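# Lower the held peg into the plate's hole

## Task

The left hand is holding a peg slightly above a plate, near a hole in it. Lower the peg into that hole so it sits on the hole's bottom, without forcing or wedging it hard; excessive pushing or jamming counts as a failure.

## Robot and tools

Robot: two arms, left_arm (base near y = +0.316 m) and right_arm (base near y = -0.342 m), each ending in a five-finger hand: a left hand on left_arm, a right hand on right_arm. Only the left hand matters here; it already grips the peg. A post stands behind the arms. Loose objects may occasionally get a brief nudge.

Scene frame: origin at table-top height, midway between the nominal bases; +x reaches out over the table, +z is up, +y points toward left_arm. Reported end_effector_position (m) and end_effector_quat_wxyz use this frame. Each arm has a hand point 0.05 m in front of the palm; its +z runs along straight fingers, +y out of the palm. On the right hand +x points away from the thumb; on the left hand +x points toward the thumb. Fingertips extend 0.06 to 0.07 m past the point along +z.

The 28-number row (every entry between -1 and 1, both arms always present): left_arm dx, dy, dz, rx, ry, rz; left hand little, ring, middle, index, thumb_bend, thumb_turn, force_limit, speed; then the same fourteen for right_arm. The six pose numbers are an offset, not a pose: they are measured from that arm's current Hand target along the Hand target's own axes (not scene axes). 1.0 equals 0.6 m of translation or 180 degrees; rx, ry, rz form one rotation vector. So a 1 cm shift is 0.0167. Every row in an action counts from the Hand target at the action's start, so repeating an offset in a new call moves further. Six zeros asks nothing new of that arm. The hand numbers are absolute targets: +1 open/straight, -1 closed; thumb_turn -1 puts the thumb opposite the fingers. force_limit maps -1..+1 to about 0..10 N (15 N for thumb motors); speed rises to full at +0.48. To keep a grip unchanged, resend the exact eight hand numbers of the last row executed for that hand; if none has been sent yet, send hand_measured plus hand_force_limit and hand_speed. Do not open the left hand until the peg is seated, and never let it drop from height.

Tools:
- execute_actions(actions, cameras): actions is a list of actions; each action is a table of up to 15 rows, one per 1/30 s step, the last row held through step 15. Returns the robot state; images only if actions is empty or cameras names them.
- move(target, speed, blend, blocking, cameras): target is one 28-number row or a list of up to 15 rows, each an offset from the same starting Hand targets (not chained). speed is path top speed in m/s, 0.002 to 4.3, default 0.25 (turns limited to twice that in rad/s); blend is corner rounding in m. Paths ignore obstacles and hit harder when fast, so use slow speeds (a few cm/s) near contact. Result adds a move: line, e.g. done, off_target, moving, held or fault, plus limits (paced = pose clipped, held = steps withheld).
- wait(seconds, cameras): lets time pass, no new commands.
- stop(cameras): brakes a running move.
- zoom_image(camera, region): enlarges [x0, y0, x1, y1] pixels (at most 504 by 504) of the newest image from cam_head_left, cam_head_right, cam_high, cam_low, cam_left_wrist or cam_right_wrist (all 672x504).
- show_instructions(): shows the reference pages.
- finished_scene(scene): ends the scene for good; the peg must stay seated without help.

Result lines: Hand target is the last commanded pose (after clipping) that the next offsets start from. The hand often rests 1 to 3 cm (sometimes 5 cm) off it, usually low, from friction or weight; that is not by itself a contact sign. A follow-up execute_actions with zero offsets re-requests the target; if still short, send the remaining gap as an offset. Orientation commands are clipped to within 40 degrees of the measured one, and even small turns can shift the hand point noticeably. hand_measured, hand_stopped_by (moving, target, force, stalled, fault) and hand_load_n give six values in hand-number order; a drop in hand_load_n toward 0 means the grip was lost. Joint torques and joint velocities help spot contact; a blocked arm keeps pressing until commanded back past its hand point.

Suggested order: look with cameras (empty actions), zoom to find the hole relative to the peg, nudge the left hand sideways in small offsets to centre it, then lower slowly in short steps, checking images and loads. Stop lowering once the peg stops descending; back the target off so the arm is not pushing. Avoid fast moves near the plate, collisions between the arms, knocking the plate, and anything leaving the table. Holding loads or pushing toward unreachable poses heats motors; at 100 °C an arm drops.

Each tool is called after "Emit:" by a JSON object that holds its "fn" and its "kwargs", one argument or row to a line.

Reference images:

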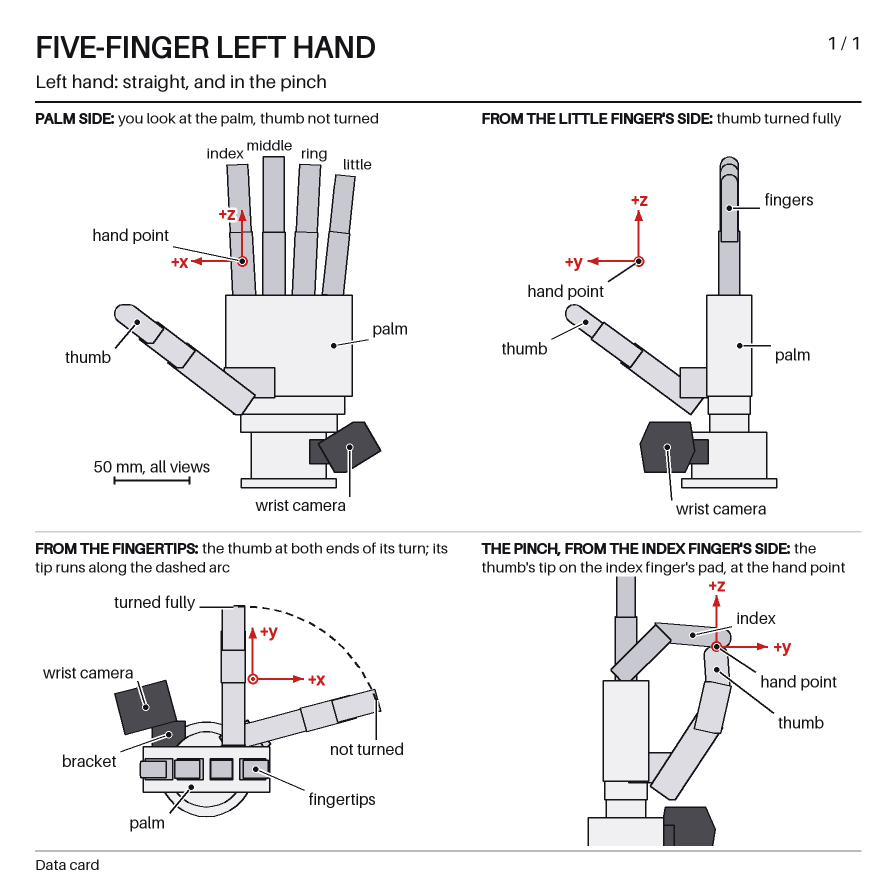

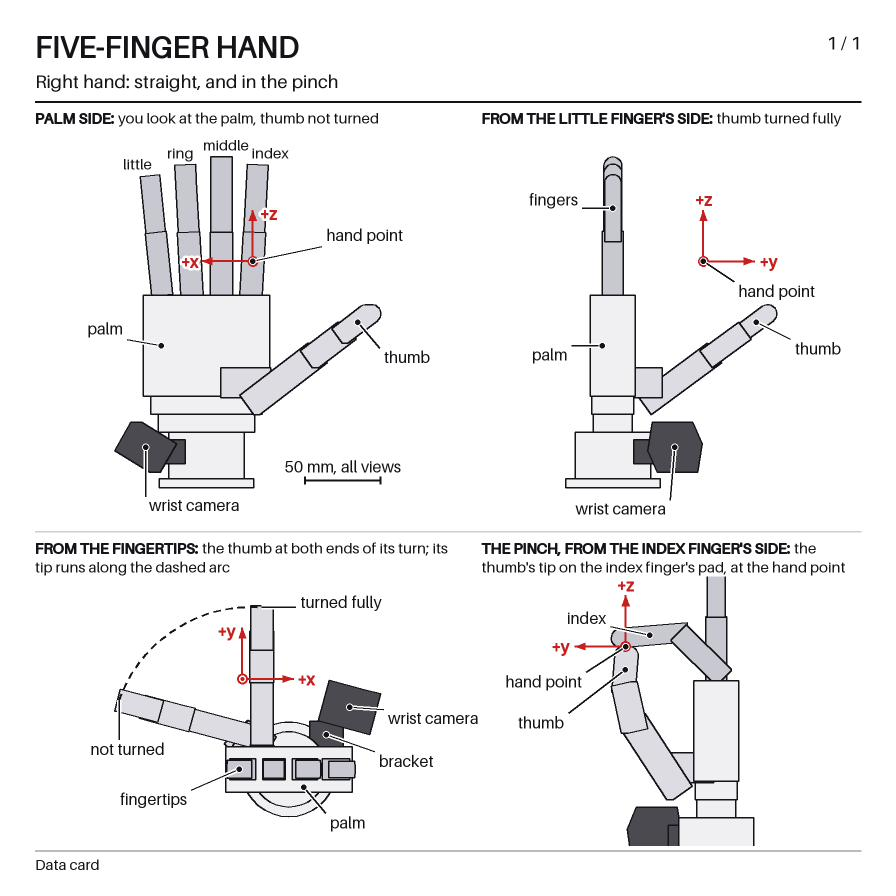

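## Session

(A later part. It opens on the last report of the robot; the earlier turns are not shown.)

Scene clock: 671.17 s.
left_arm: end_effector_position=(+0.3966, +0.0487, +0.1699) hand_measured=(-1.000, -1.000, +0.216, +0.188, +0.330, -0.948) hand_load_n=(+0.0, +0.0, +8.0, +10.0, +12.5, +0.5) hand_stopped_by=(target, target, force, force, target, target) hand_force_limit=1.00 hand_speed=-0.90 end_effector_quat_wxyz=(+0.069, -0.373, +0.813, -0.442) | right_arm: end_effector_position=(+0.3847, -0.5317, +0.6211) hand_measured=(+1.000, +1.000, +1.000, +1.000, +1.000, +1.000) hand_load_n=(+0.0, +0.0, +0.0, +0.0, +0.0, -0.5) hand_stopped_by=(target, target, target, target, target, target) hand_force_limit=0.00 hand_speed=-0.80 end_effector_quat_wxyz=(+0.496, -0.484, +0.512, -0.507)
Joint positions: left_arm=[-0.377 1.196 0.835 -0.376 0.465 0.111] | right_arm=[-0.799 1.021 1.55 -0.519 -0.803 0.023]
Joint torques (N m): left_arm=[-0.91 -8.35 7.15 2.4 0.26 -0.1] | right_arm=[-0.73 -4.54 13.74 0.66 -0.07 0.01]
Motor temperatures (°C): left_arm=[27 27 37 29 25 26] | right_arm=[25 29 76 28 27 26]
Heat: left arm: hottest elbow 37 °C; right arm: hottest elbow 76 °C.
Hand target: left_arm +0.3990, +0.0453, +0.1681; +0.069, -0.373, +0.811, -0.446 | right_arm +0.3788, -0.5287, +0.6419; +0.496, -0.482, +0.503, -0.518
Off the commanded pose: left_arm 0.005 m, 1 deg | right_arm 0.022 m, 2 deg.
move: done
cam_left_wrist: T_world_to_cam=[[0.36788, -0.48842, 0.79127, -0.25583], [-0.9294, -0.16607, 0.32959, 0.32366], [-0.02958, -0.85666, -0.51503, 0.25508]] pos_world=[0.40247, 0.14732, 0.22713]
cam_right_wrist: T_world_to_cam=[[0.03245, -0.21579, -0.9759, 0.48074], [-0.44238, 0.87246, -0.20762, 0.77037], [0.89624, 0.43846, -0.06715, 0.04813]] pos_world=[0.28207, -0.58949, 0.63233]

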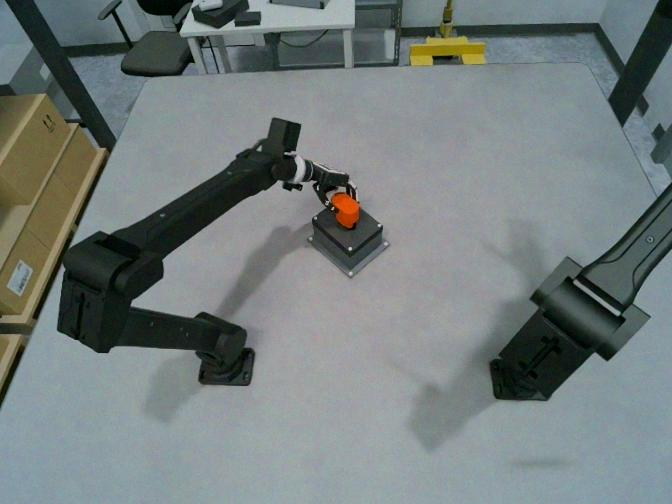

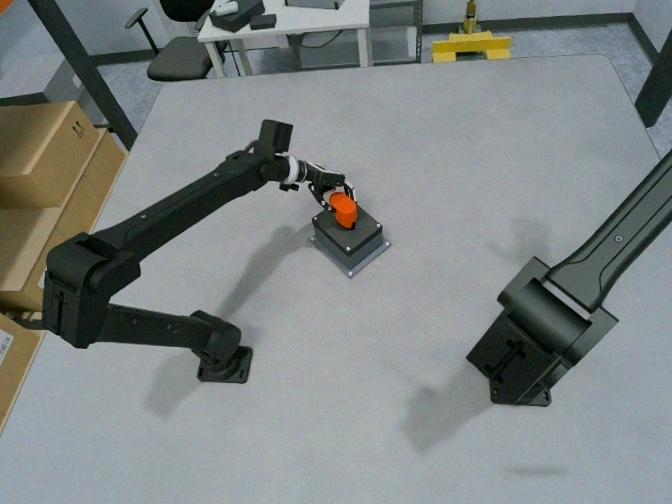

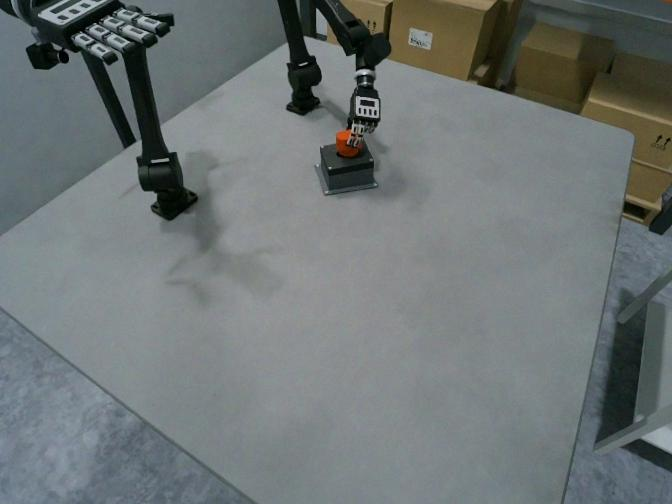

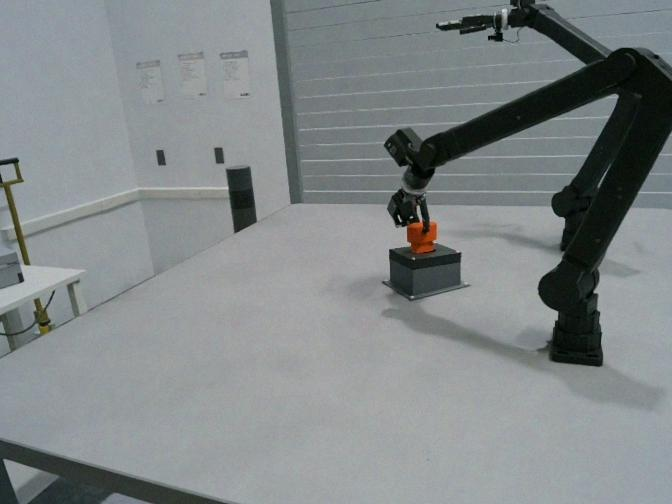

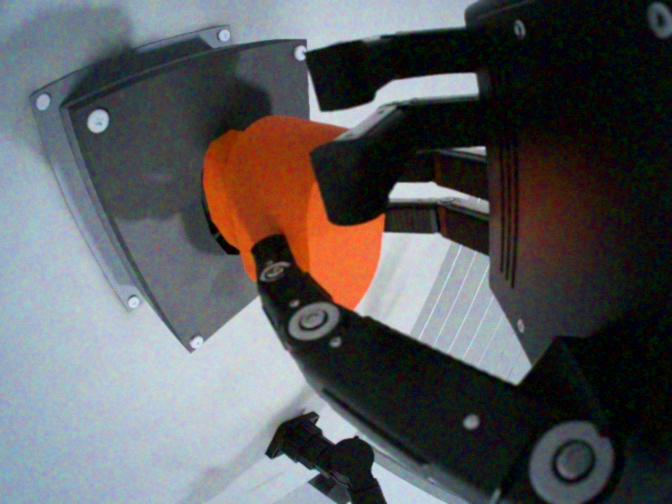

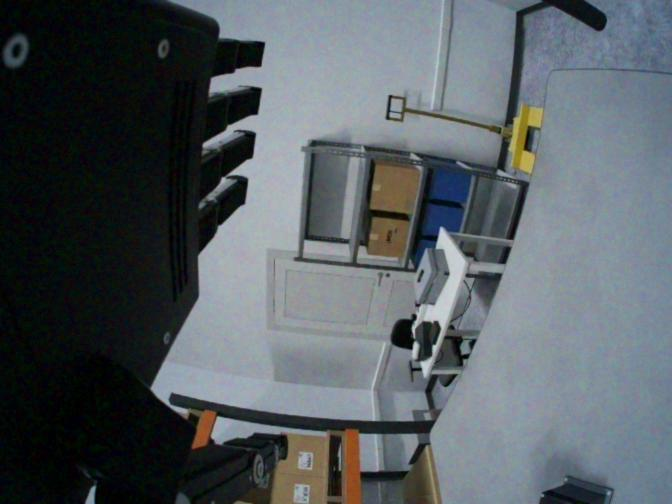

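Emit:
{"fn": "move", "kwargs": {
  "target": [
    [0.0295,-0.0533,-0.0178,0,0,0,-1.0,-1.0,0.216,0.188,0.324,-0.948,1.0,-0.9,0,0,0,0,0,0,1,1,1,1,1,1,0.0,-0.8],
    [0.0037,-0.013,-0.0097,0,0,0,-1.0,-1.0,0.216,0.188,0.324,-0.948,1.0,-0.9,0,0,0,0,0,0,1,1,1,1,1,1,0.0,-0.8]
  ],
  "speed": [0.06, 0.04],
  "cameras": ["all"]
}}

Emit:
{"fn": "zoom_image", "kwargs": {
  "camera": "cam_left_wrist",
  "region": [140, 90, 260, 260]
}}

Emit:
{"fn": "zoom_image", "kwargs": {
  "camera": "cam_low",
  "region": [405, 220, 445, 260]
}}

Emit:
{"fn": "zoom_image", "kwargs": {
  "camera": "cam_high",
  "region": [330, 125, 370, 165]
}}

Emit:
{"fn": "zoom_image", "kwargs": {
  "camera": "cam_head_left",
  "region": [325, 195, 365, 235]
}}

Emit:
{"fn": "zoom_image", "kwargs": {
  "camera": "cam_head_right",
  "region": [325, 195, 365, 235]
}}

Scene clock: 694.33 s.
left_arm: end_effector_position=(+0.3915, +0.0443, +0.1725) hand_measured=(-1.000, -1.000, +0.216, +0.188, +0.330, -0.948) hand_load_n=(+0.0, +0.0, +8.0, +10.0, +12.5, +0.0) hand_stopped_by=(target, target, force, force, target, target) hand_force_limit=1.00 hand_speed=-0.90 end_effector_quat_wxyz=(+0.060, -0.377, +0.815, -0.435) | right_arm: end_effector_position=(+0.3847, -0.5317, +0.6211) hand_measured=(+1.000, +1.000, +1.000, +1.000, +1.000, +1.000) hand_load_n=(+0.0, +0.0, +0.0, +0.0, +0.0, +0.0) hand_stopped_by=(target, target, target, target, target, target) hand_force_limit=0.00 hand_speed=-0.80 end_effector_quat_wxyz=(+0.496, -0.484, +0.512, -0.507)
Joint positions: left_arm=[-0.392 1.196 0.849 -0.408 0.458 0.097] | right_arm=[-0.799 1.021 1.55 -0.519 -0.803 0.023]
Joint torques (N m): left_arm=[0.26 -9.7 7.69 2.22 0.49 0.09] | right_arm=[-0.73 -4.54 13.74 0.66 -0.08 0.01]
Motor temperatures (°C): left_arm=[27 27 38 29 25 26] | right_arm=[25 29 76 28 27 26]
Heat: left arm: hottest elbow 38 °C; right arm: hottest elbow 76 °C.
Hand target: left_arm +0.3990, +0.0452, +0.1780; +0.069, -0.373, +0.810, -0.446 | right_arm +0.3788, -0.5287, +0.6419; +0.496, -0.482, +0.503, -0.518
Off the commanded pose: left_arm 0.009 m, 2 deg | right_arm 0.022 m, 2 deg.
move: done
cam_left_wrist: T_world_to_cam=[[0.38562, -0.49342, 0.77964, -0.26287], [-0.92166, -0.16667, 0.35039, 0.31075], [-0.04295, -0.85367, -0.51904, 0.25821]] pos_world=[0.39886, 0.14252, 0.23008]
cam_right_wrist: T_world_to_cam=[[0.03245, -0.21579, -0.9759, 0.48074], [-0.44238, 0.87246, -0.20762, 0.77037], [0.89624, 0.43846, -0.06715, 0.04813]] pos_world=[0.28207, -0.58949, 0.63233]

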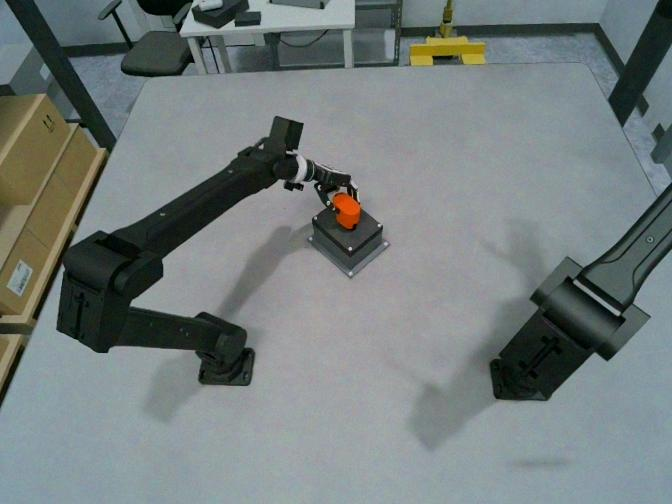

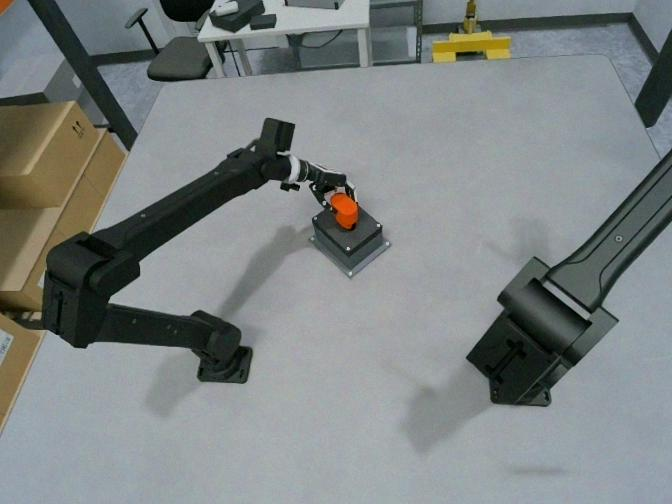

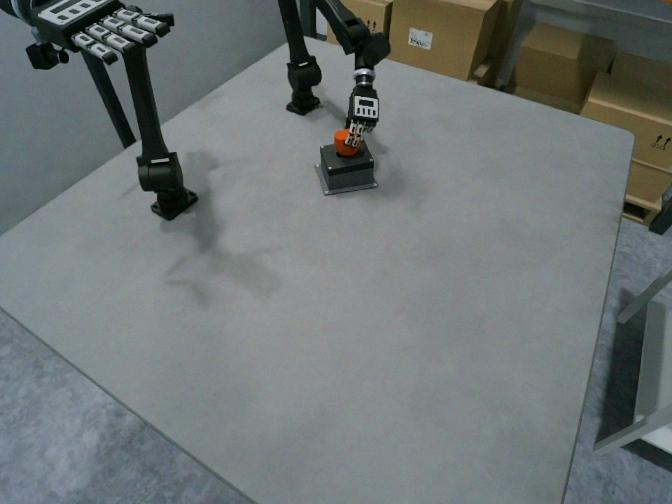

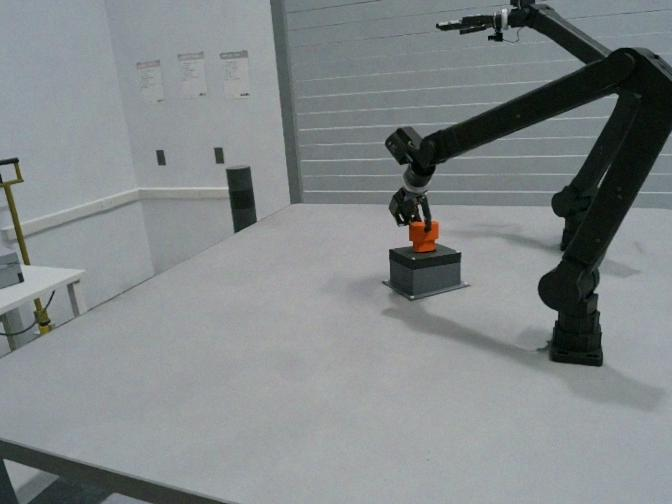

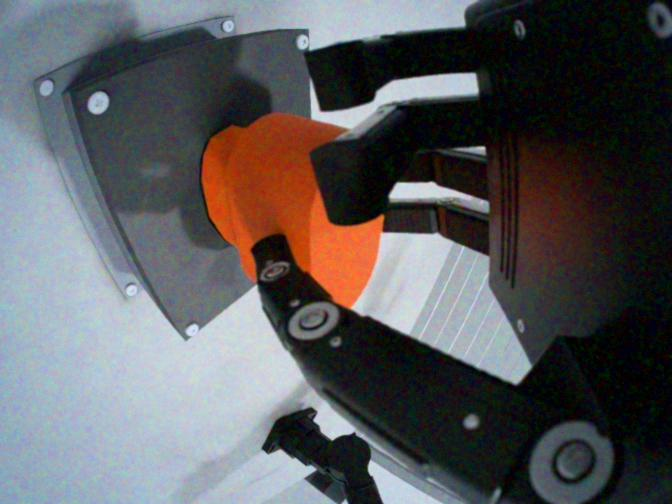

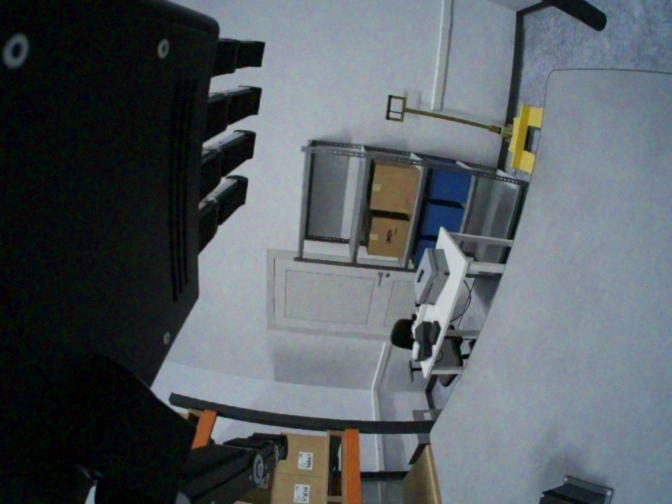

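Scaled by 2.965 from the camera's image (finer frame: 960x720).

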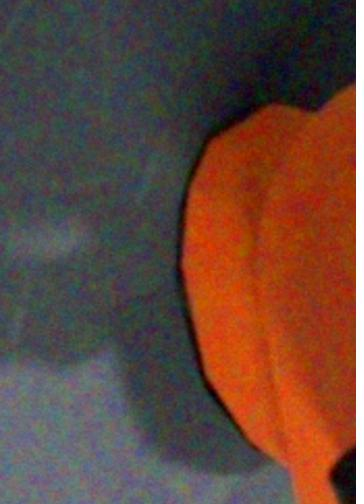

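Scaled by 12.600 from the camera's image (finer frame: 960x720).

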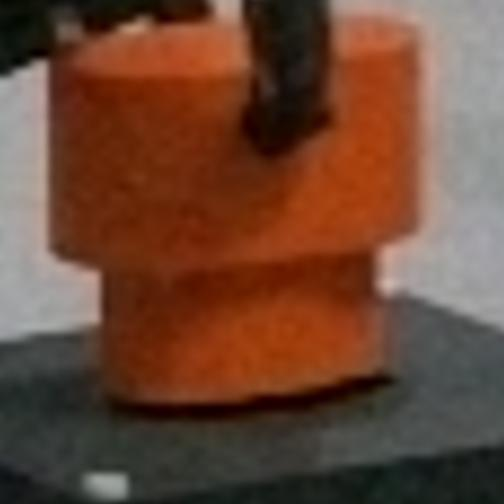

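Scaled by 12.600 from the camera's image (finer frame: 960x720).

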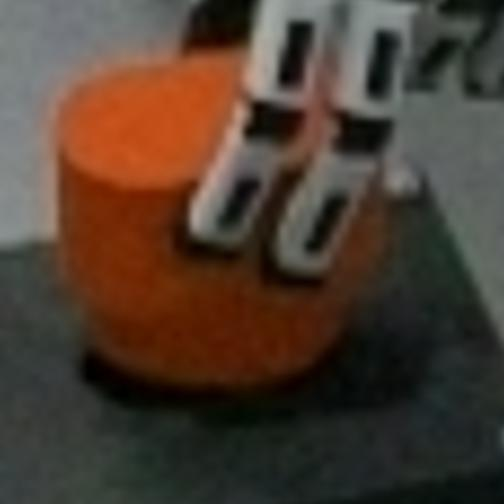

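Scaled by 12.600 from the camera's image (finer frame: 960x720).

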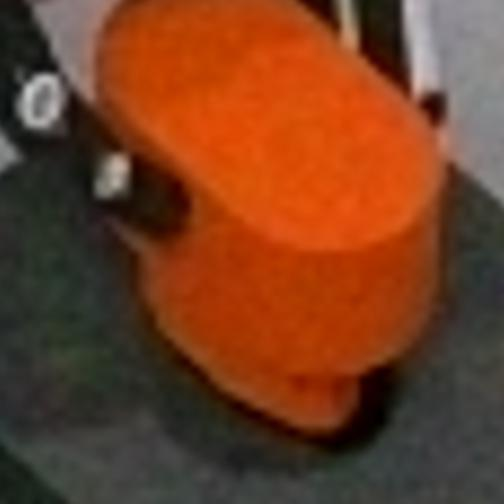

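Scaled by 12.600 from the camera's image (finer frame: 960x720).

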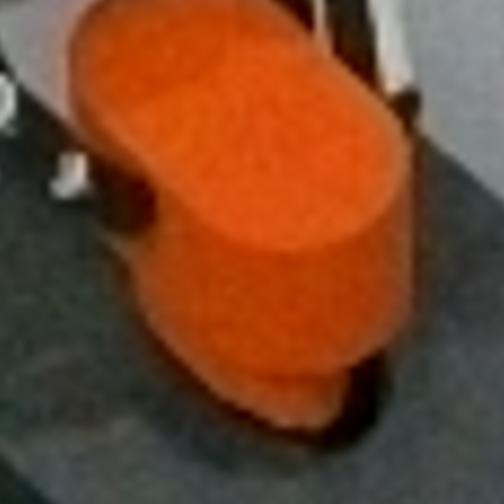

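Emit:
{"fn": "zoom_image", "kwargs": {
  "camera": "cam_low",
  "region": [405, 218, 441, 254]
}}

Emit:
{"fn": "zoom_image", "kwargs": {
  "camera": "cam_head_left",
  "region": [330, 193, 366, 232]
}}

Emit:
{"fn": "zoom_image", "kwargs": {
  "camera": "cam_head_right",
  "region": [328, 193, 364, 232]
}}

Emit:
{"fn": "zoom_image", "kwargs": {
  "camera": "cam_high",
  "region": [330, 125, 366, 161]
}}

Emit:
{"fn": "zoom_image", "kwargs": {
  "camera": "cam_left_wrist",
  "region": [185, 100, 265, 180]
}}

Emit:
{"fn": "zoom_image", "kwargs": {
  "camera": "cam_left_wrist",
  "region": [185, 180, 265, 260]
}}

Scaled by 14.000 from the camera's image (finer frame: 960x720).

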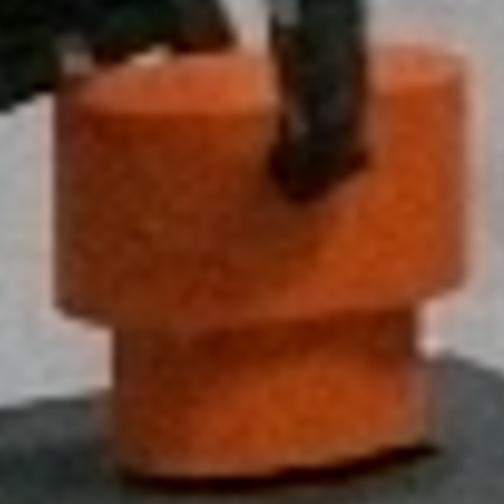

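Scaled by 12.923 from the camera's image (finer frame: 960x720).

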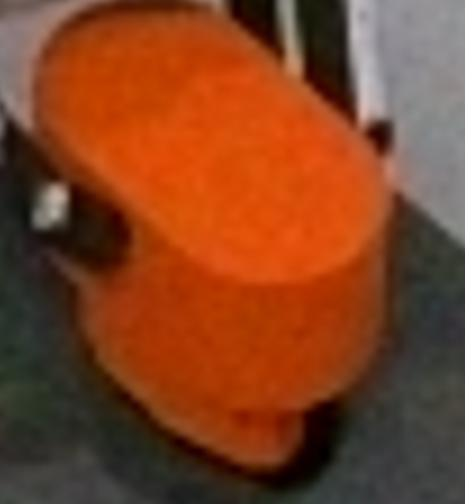

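Scaled by 12.923 from the camera's image (finer frame: 960x720).

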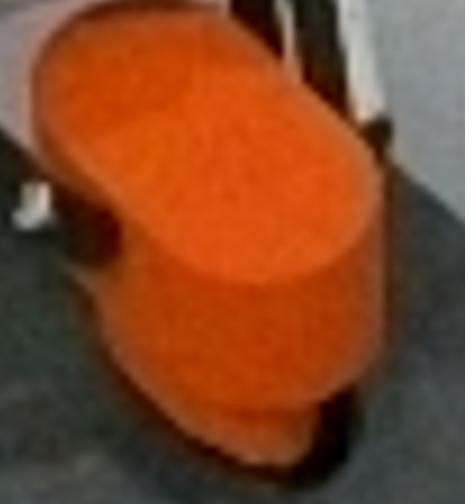

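Scaled by 14.000 from the camera's image (finer frame: 960x720).

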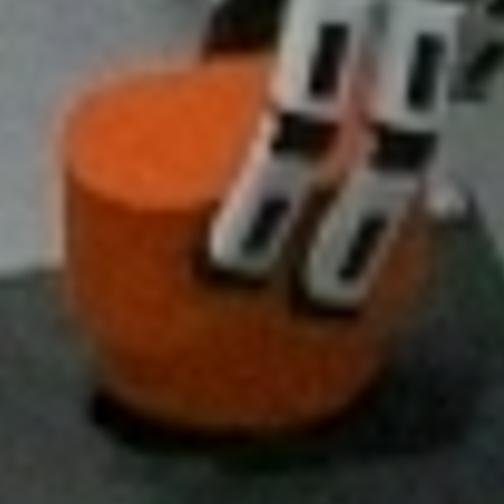

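Scaled by 6.300 from the camera's image (finer frame: 960x720).

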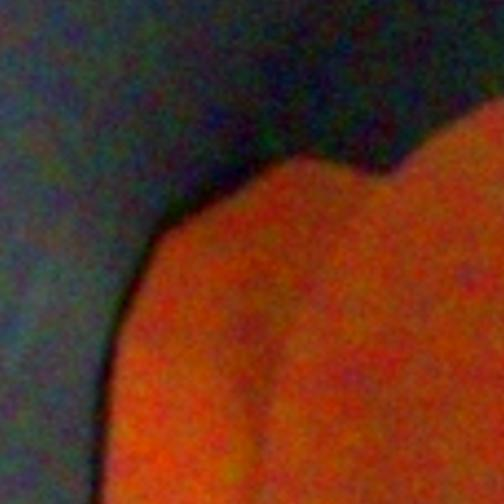

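Scaled by 6.300 from the camera's image (finer frame: 960x720).

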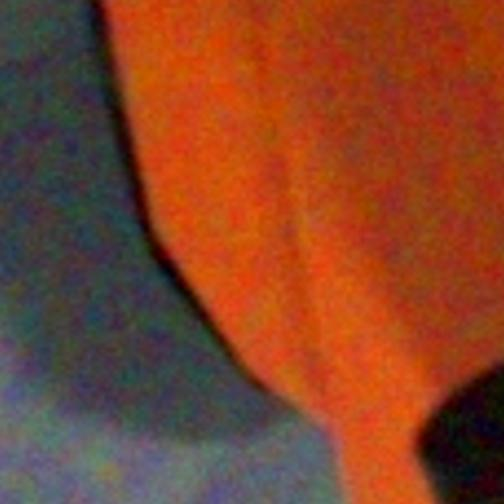

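Emit:
{"fn": "move", "kwargs": {
  "target": [
    [0.0303,-0.0495,-0.0142,0.0114,0.0086,-0.0071,-1.0,-1.0,0.216,0.188,0.324,-0.948,1.0,-0.9,0,0,0,0,0,0,1,1,1,1,1,1,0.0,-0.8],
    [0.0022,-0.0013,-0.0003,0.0114,0.0086,-0.0071,-1.0,-1.0,0.216,0.188,0.324,-0.948,1.0,-0.9,0,0,0,0,0,0,1,1,1,1,1,1,0.0,-0.8]
  ],
  "speed": [0.06, 0.04],
  "cameras": ["all"]
}}

Emit:
{"fn": "zoom_image", "kwargs": {
  "camera": "cam_low",
  "region": [405, 218, 441, 254]
}}

Emit:
{"fn": "zoom_image", "kwargs": {
  "camera": "cam_head_left",
  "region": [330, 193, 366, 232]
}}

Emit:
{"fn": "zoom_image", "kwargs": {
  "camera": "cam_head_right",
  "region": [328, 193, 364, 232]
}}

Emit:
{"fn": "zoom_image", "kwargs": {
  "camera": "cam_high",
  "region": [330, 125, 366, 161]
}}

Emit:
{"fn": "zoom_image", "kwargs": {
  "camera": "cam_left_wrist",
  "region": [140, 90, 260, 260]
}}

Scene clock: 731.40 s.
left_arm: end_effector_position=(+0.3914, +0.0428, +0.1716) hand_measured=(-1.000, -1.000, +0.216, +0.188, +0.330, -0.948) hand_load_n=(-0.5, +0.5, +8.0, +9.5, +12.5, +0.0) hand_stopped_by=(target, target, force, force, target, target) hand_force_limit=1.00 hand_speed=-0.90 end_effector_quat_wxyz=(+0.049, -0.380, +0.805, -0.454) | right_arm: end_effector_position=(+0.3847, -0.5317, +0.6211) hand_measured=(+1.000, +1.000, +1.000, +1.000, +1.000, +1.000) hand_load_n=(+0.0, +0.0, +0.0, +0.0, +0.0, +0.0) hand_stopped_by=(target, target, target, target, target, target) hand_force_limit=0.00 hand_speed=-0.80 end_effector_quat_wxyz=(+0.496, -0.484, +0.512, -0.507)
Joint positions: left_arm=[-0.376 1.196 0.825 -0.356 0.5 0.07] | right_arm=[-0.799 1.021 1.55 -0.519 -0.803 0.023]
Joint torques (N m): left_arm=[0.5 -9.58 7.57 2.4 0.55 0.02] | right_arm=[-0.73 -4.54 13.74 0.66 -0.08 0.01]
Motor temperatures (°C): left_arm=[27 27 37 29 25 26] | right_arm=[25 29 75 28 27 26]
Heat: left arm: hottest elbow 37 °C; right arm: hottest elbow 75 °C.
Hand target: left_arm +0.3985, +0.0442, +0.1792; +0.060, -0.375, +0.799, -0.466 | right_arm +0.3788, -0.5287, +0.6419; +0.496, -0.482, +0.503, -0.518
Off the commanded pose: left_arm 0.010 m, 2 deg | right_arm 0.022 m, 2 deg.
move: done
cam_left_wrist: T_world_to_cam=[[0.38926, -0.45492, 0.80096, -0.26962], [-0.92007, -0.15027, 0.36179, 0.3075], [-0.04422, -0.87776, -0.47705, 0.25081]] pos_world=[0.39896, 0.1437, 0.22435]
cam_right_wrist: T_world_to_cam=[[0.03245, -0.21579, -0.9759, 0.48074], [-0.44238, 0.87246, -0.20762, 0.77037], [0.89624, 0.43846, -0.06715, 0.04813]] pos_world=[0.28207, -0.58949, 0.63233]

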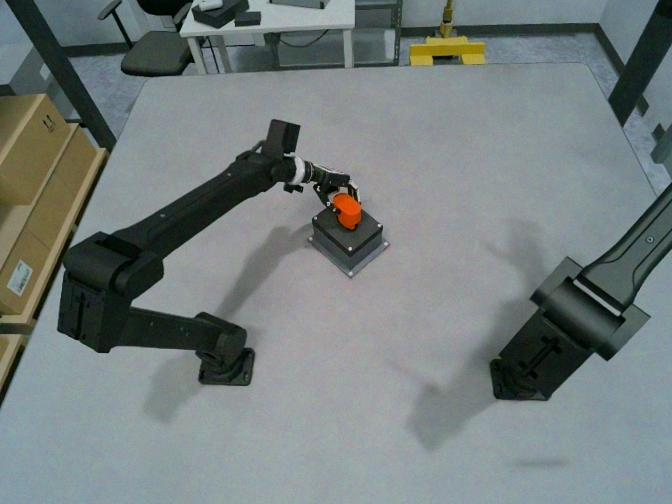

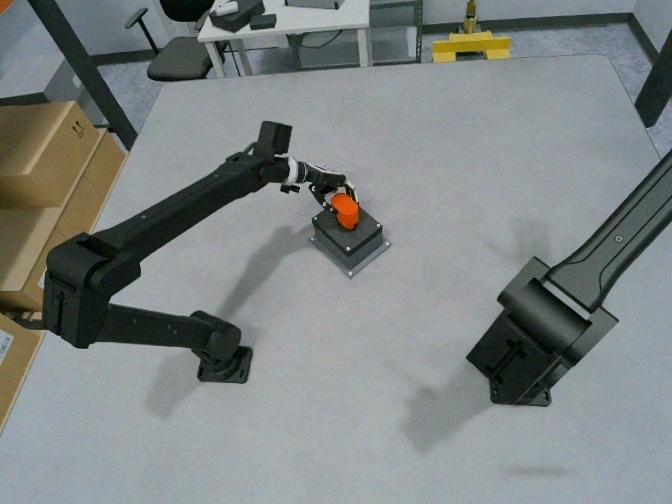

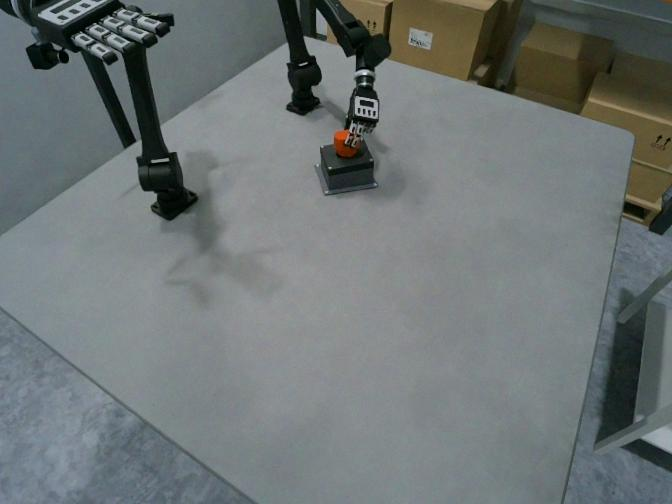

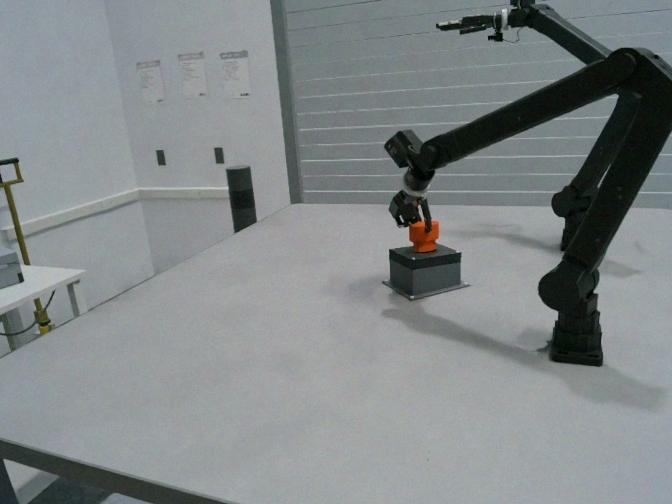

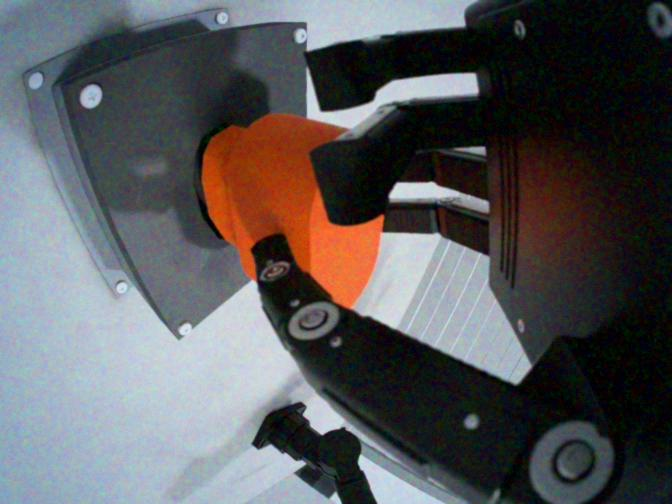

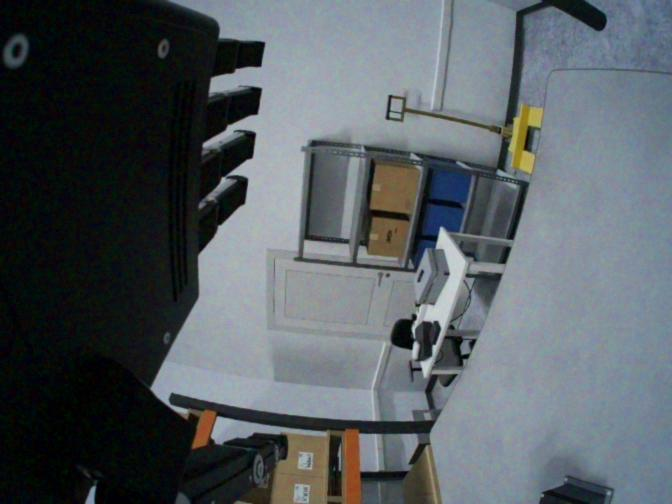

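Scaled by 14.000 from the camera's image (finer frame: 960x720).

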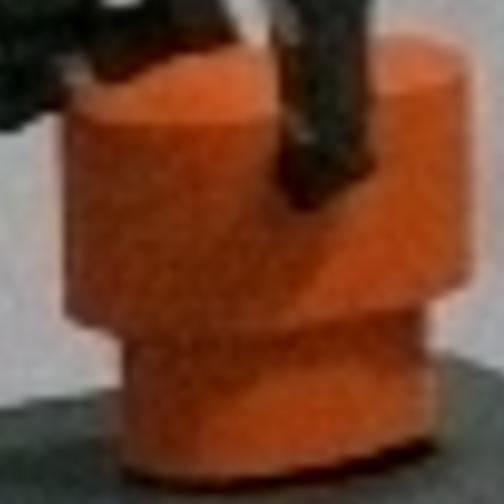

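Scaled by 12.923 from the camera's image (finer frame: 960x720).

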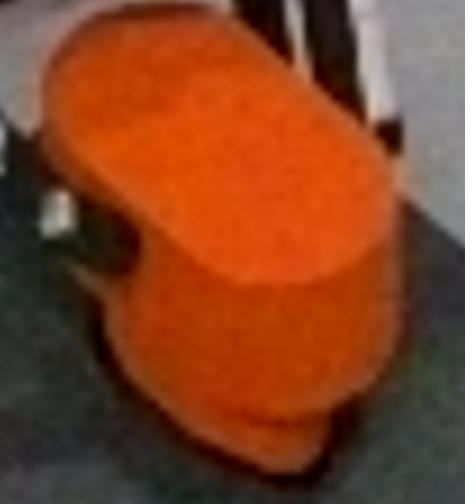

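Scaled by 12.923 from the camera's image (finer frame: 960x720).

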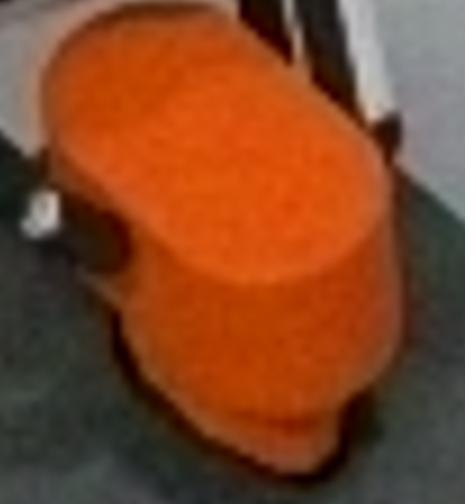

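Scaled by 14.000 from the camera's image (finer frame: 960x720).

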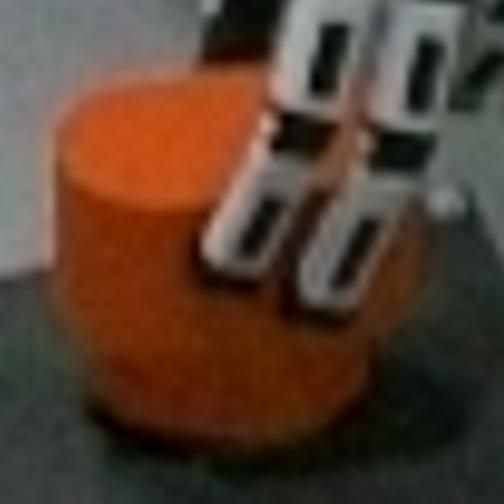

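Scaled by 2.965 from the camera's image (finer frame: 960x720).

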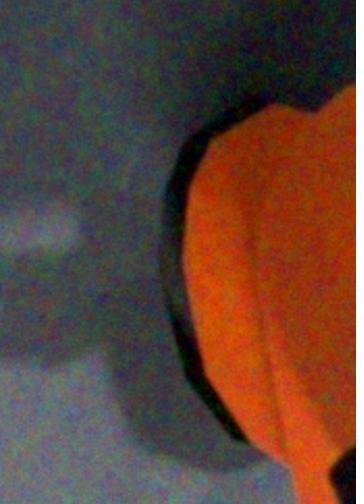

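Emit:
{"fn": "move", "kwargs": {
  "target": [
    [0.029,-0.0455,-0.012,0,0,0,-1.0,-1.0,0.216,0.188,0.324,-0.948,1.0,-0.9,0,0,0,0,0,0,1,1,1,1,1,1,0.0,-0.8],
    [0.0008,-0.0015,-0.0035,0,0,0,-1.0,-1.0,0.216,0.188,0.324,-0.948,1.0,-0.9,0,0,0,0,0,0,1,1,1,1,1,1,0.0,-0.8],
    [-0.005,0.017,0.0095,0,0,0,-1.0,-1.0,0.216,0.188,0.324,-0.948,1.0,-0.9,0,0,0,0,0,0,1,1,1,1,1,1,0.0,-0.8]
  ],
  "speed": [0.06, 0.04, 0.015],
  "cameras": ["all"]
}}

Emit:
{"fn": "zoom_image", "kwargs": {
  "camera": "cam_low",
  "region": [405, 218, 441, 260]
}}

Emit:
{"fn": "zoom_image", "kwargs": {
  "camera": "cam_head_left",
  "region": [330, 193, 366, 235]
}}

Emit:
{"fn": "zoom_image", "kwargs": {
  "camera": "cam_head_right",
  "region": [328, 193, 364, 235]
}}

Emit:
{"fn": "zoom_image", "kwargs": {
  "camera": "cam_high",
  "region": [330, 125, 366, 165]
}}

Emit:
{"fn": "zoom_image", "kwargs": {
  "camera": "cam_left_wrist",
  "region": [140, 90, 260, 260]
}}

Scene clock: 749.37 s.
left_arm: end_effector_position=(+0.3917, +0.0430, +0.1693) hand_measured=(-1.000, -1.000, +0.216, +0.188, +0.330, -0.948) hand_load_n=(+0.0, +0.0, +8.0, +9.5, +12.0, +0.5) hand_stopped_by=(target, target, force, force, target, target) hand_force_limit=1.00 hand_speed=-0.90 end_effector_quat_wxyz=(+0.055, -0.374, +0.802, -0.462) | right_arm: end_effector_position=(+0.3847, -0.5317, +0.6211) hand_measured=(+1.000, +1.000, +1.000, +1.000, +1.000, +1.000) hand_load_n=(+0.0, +0.0, -0.5, -0.5, +0.0, -0.5) hand_stopped_by=(target, target, target, target, target, target) hand_force_limit=0.00 hand_speed=-0.80 end_effector_quat_wxyz=(+0.496, -0.484, +0.512, -0.507)
Joint positions: left_arm=[-0.374 1.19 0.804 -0.318 0.504 0.072] | right_arm=[-0.799 1.021 1.55 -0.519 -0.803 0.023]
Joint torques (N m): left_arm=[0.44 -7.77 7.27 2.14 0.46 0.02] | right_arm=[-0.79 -4.54 13.74 0.66 -0.08 0.01]
Motor temperatures (°C): left_arm=[27 27 38 29 25 26] | right_arm=[25 29 75 28 27 26]
Heat: left arm: hottest elbow 38 °C; right arm: hottest elbow 75 °C.
Hand target: left_arm +0.3975, +0.0450, +0.1671; +0.060, -0.375, +0.799, -0.466 | right_arm +0.3788, -0.5287, +0.6419; +0.496, -0.482, +0.503, -0.518
Off the commanded pose: left_arm 0.007 m, 1 deg | right_arm 0.022 m, 2 deg.
move: done
cam_left_wrist: T_world_to_cam=[[0.37123, -0.44699, 0.81387, -0.26325], [-0.92786, -0.14502, 0.34358, 0.3145], [-0.03555, -0.8827, -0.46858, 0.24523]] pos_world=[0.39826, 0.1444, 0.2211]
cam_right_wrist: T_world_to_cam=[[0.03245, -0.21579, -0.9759, 0.48074], [-0.44238, 0.87246, -0.20762, 0.77037], [0.89624, 0.43846, -0.06715, 0.04813]] pos_world=[0.28207, -0.58949, 0.63233]

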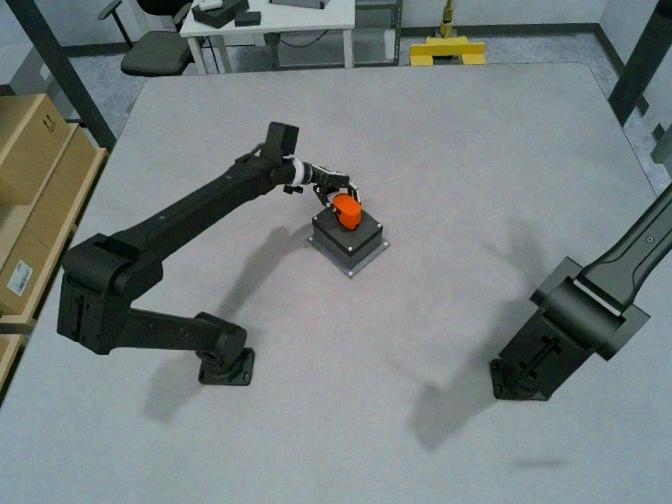

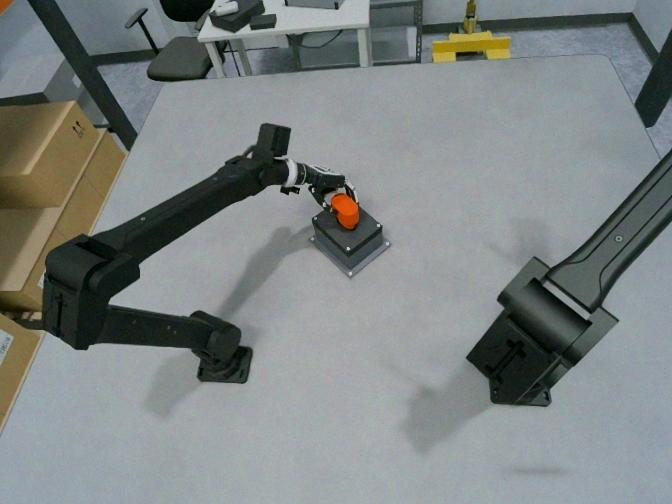

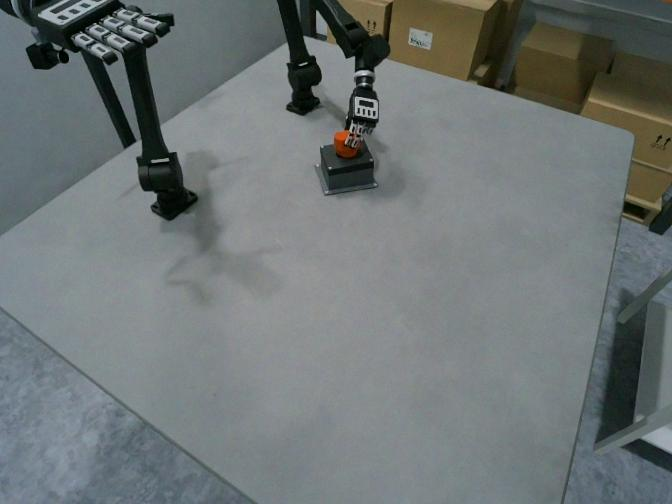

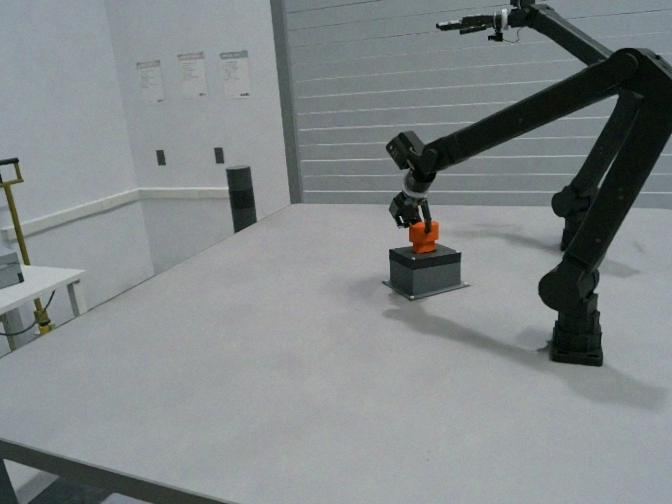

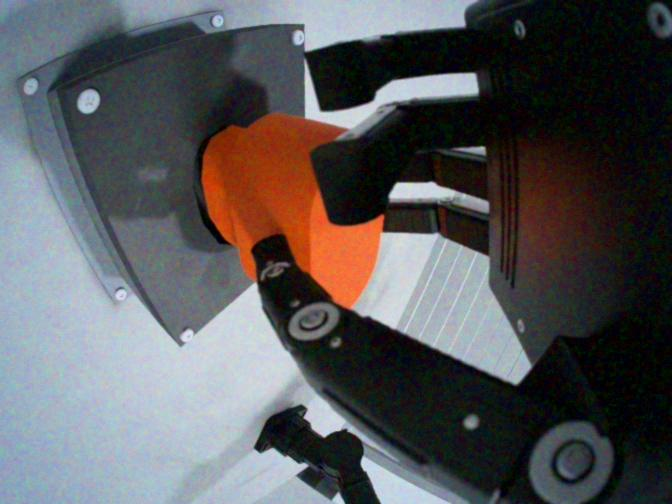

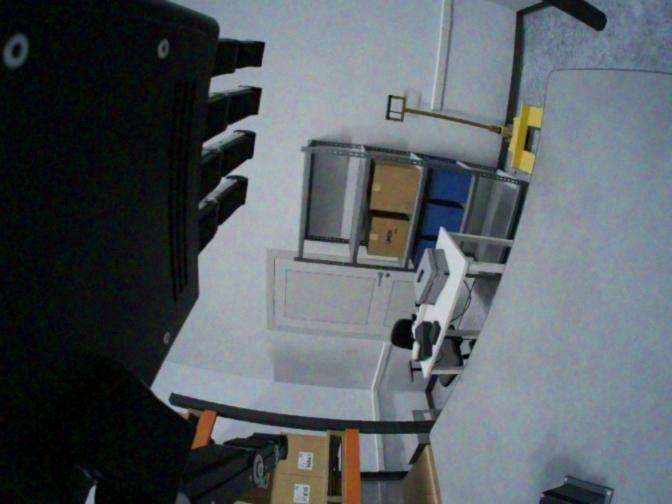

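Scaled by 12.000 from the camera's image (finer frame: 960x720).

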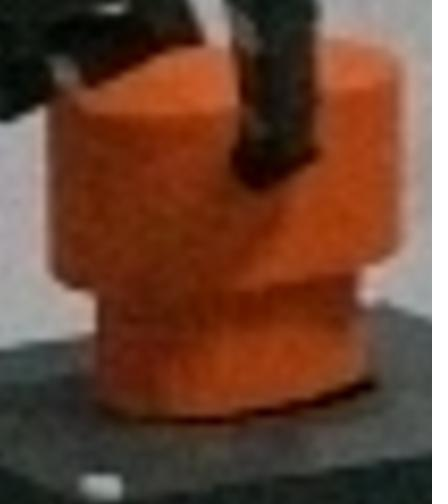

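Scaled by 12.000 from the camera's image (finer frame: 960x720).

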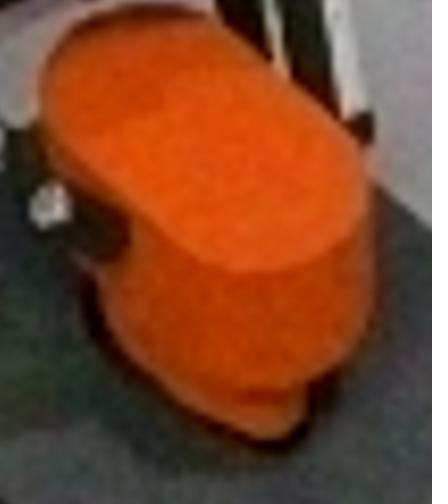

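Scaled by 12.000 from the camera's image (finer frame: 960x720).

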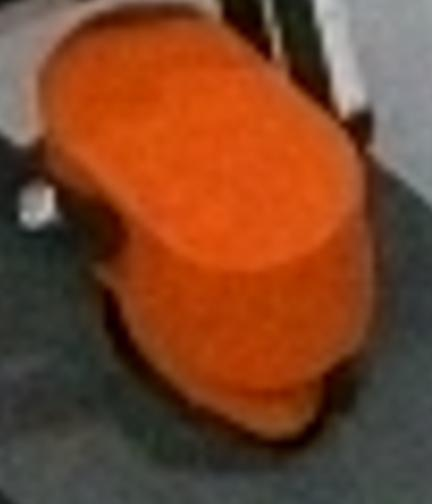

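Scaled by 12.600 from the camera's image (finer frame: 960x720).

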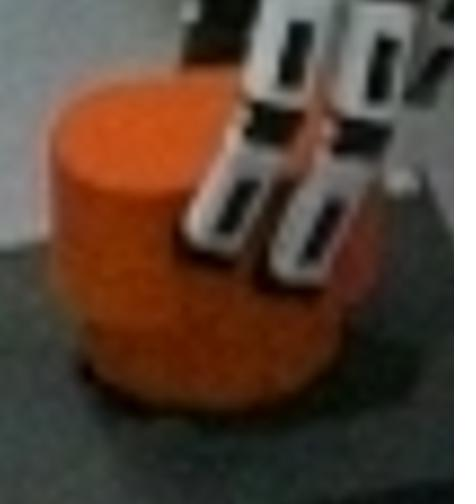

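Scaled by 2.965 from the camera's image (finer frame: 960x720).

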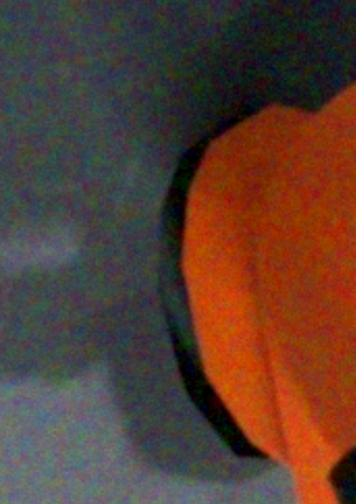

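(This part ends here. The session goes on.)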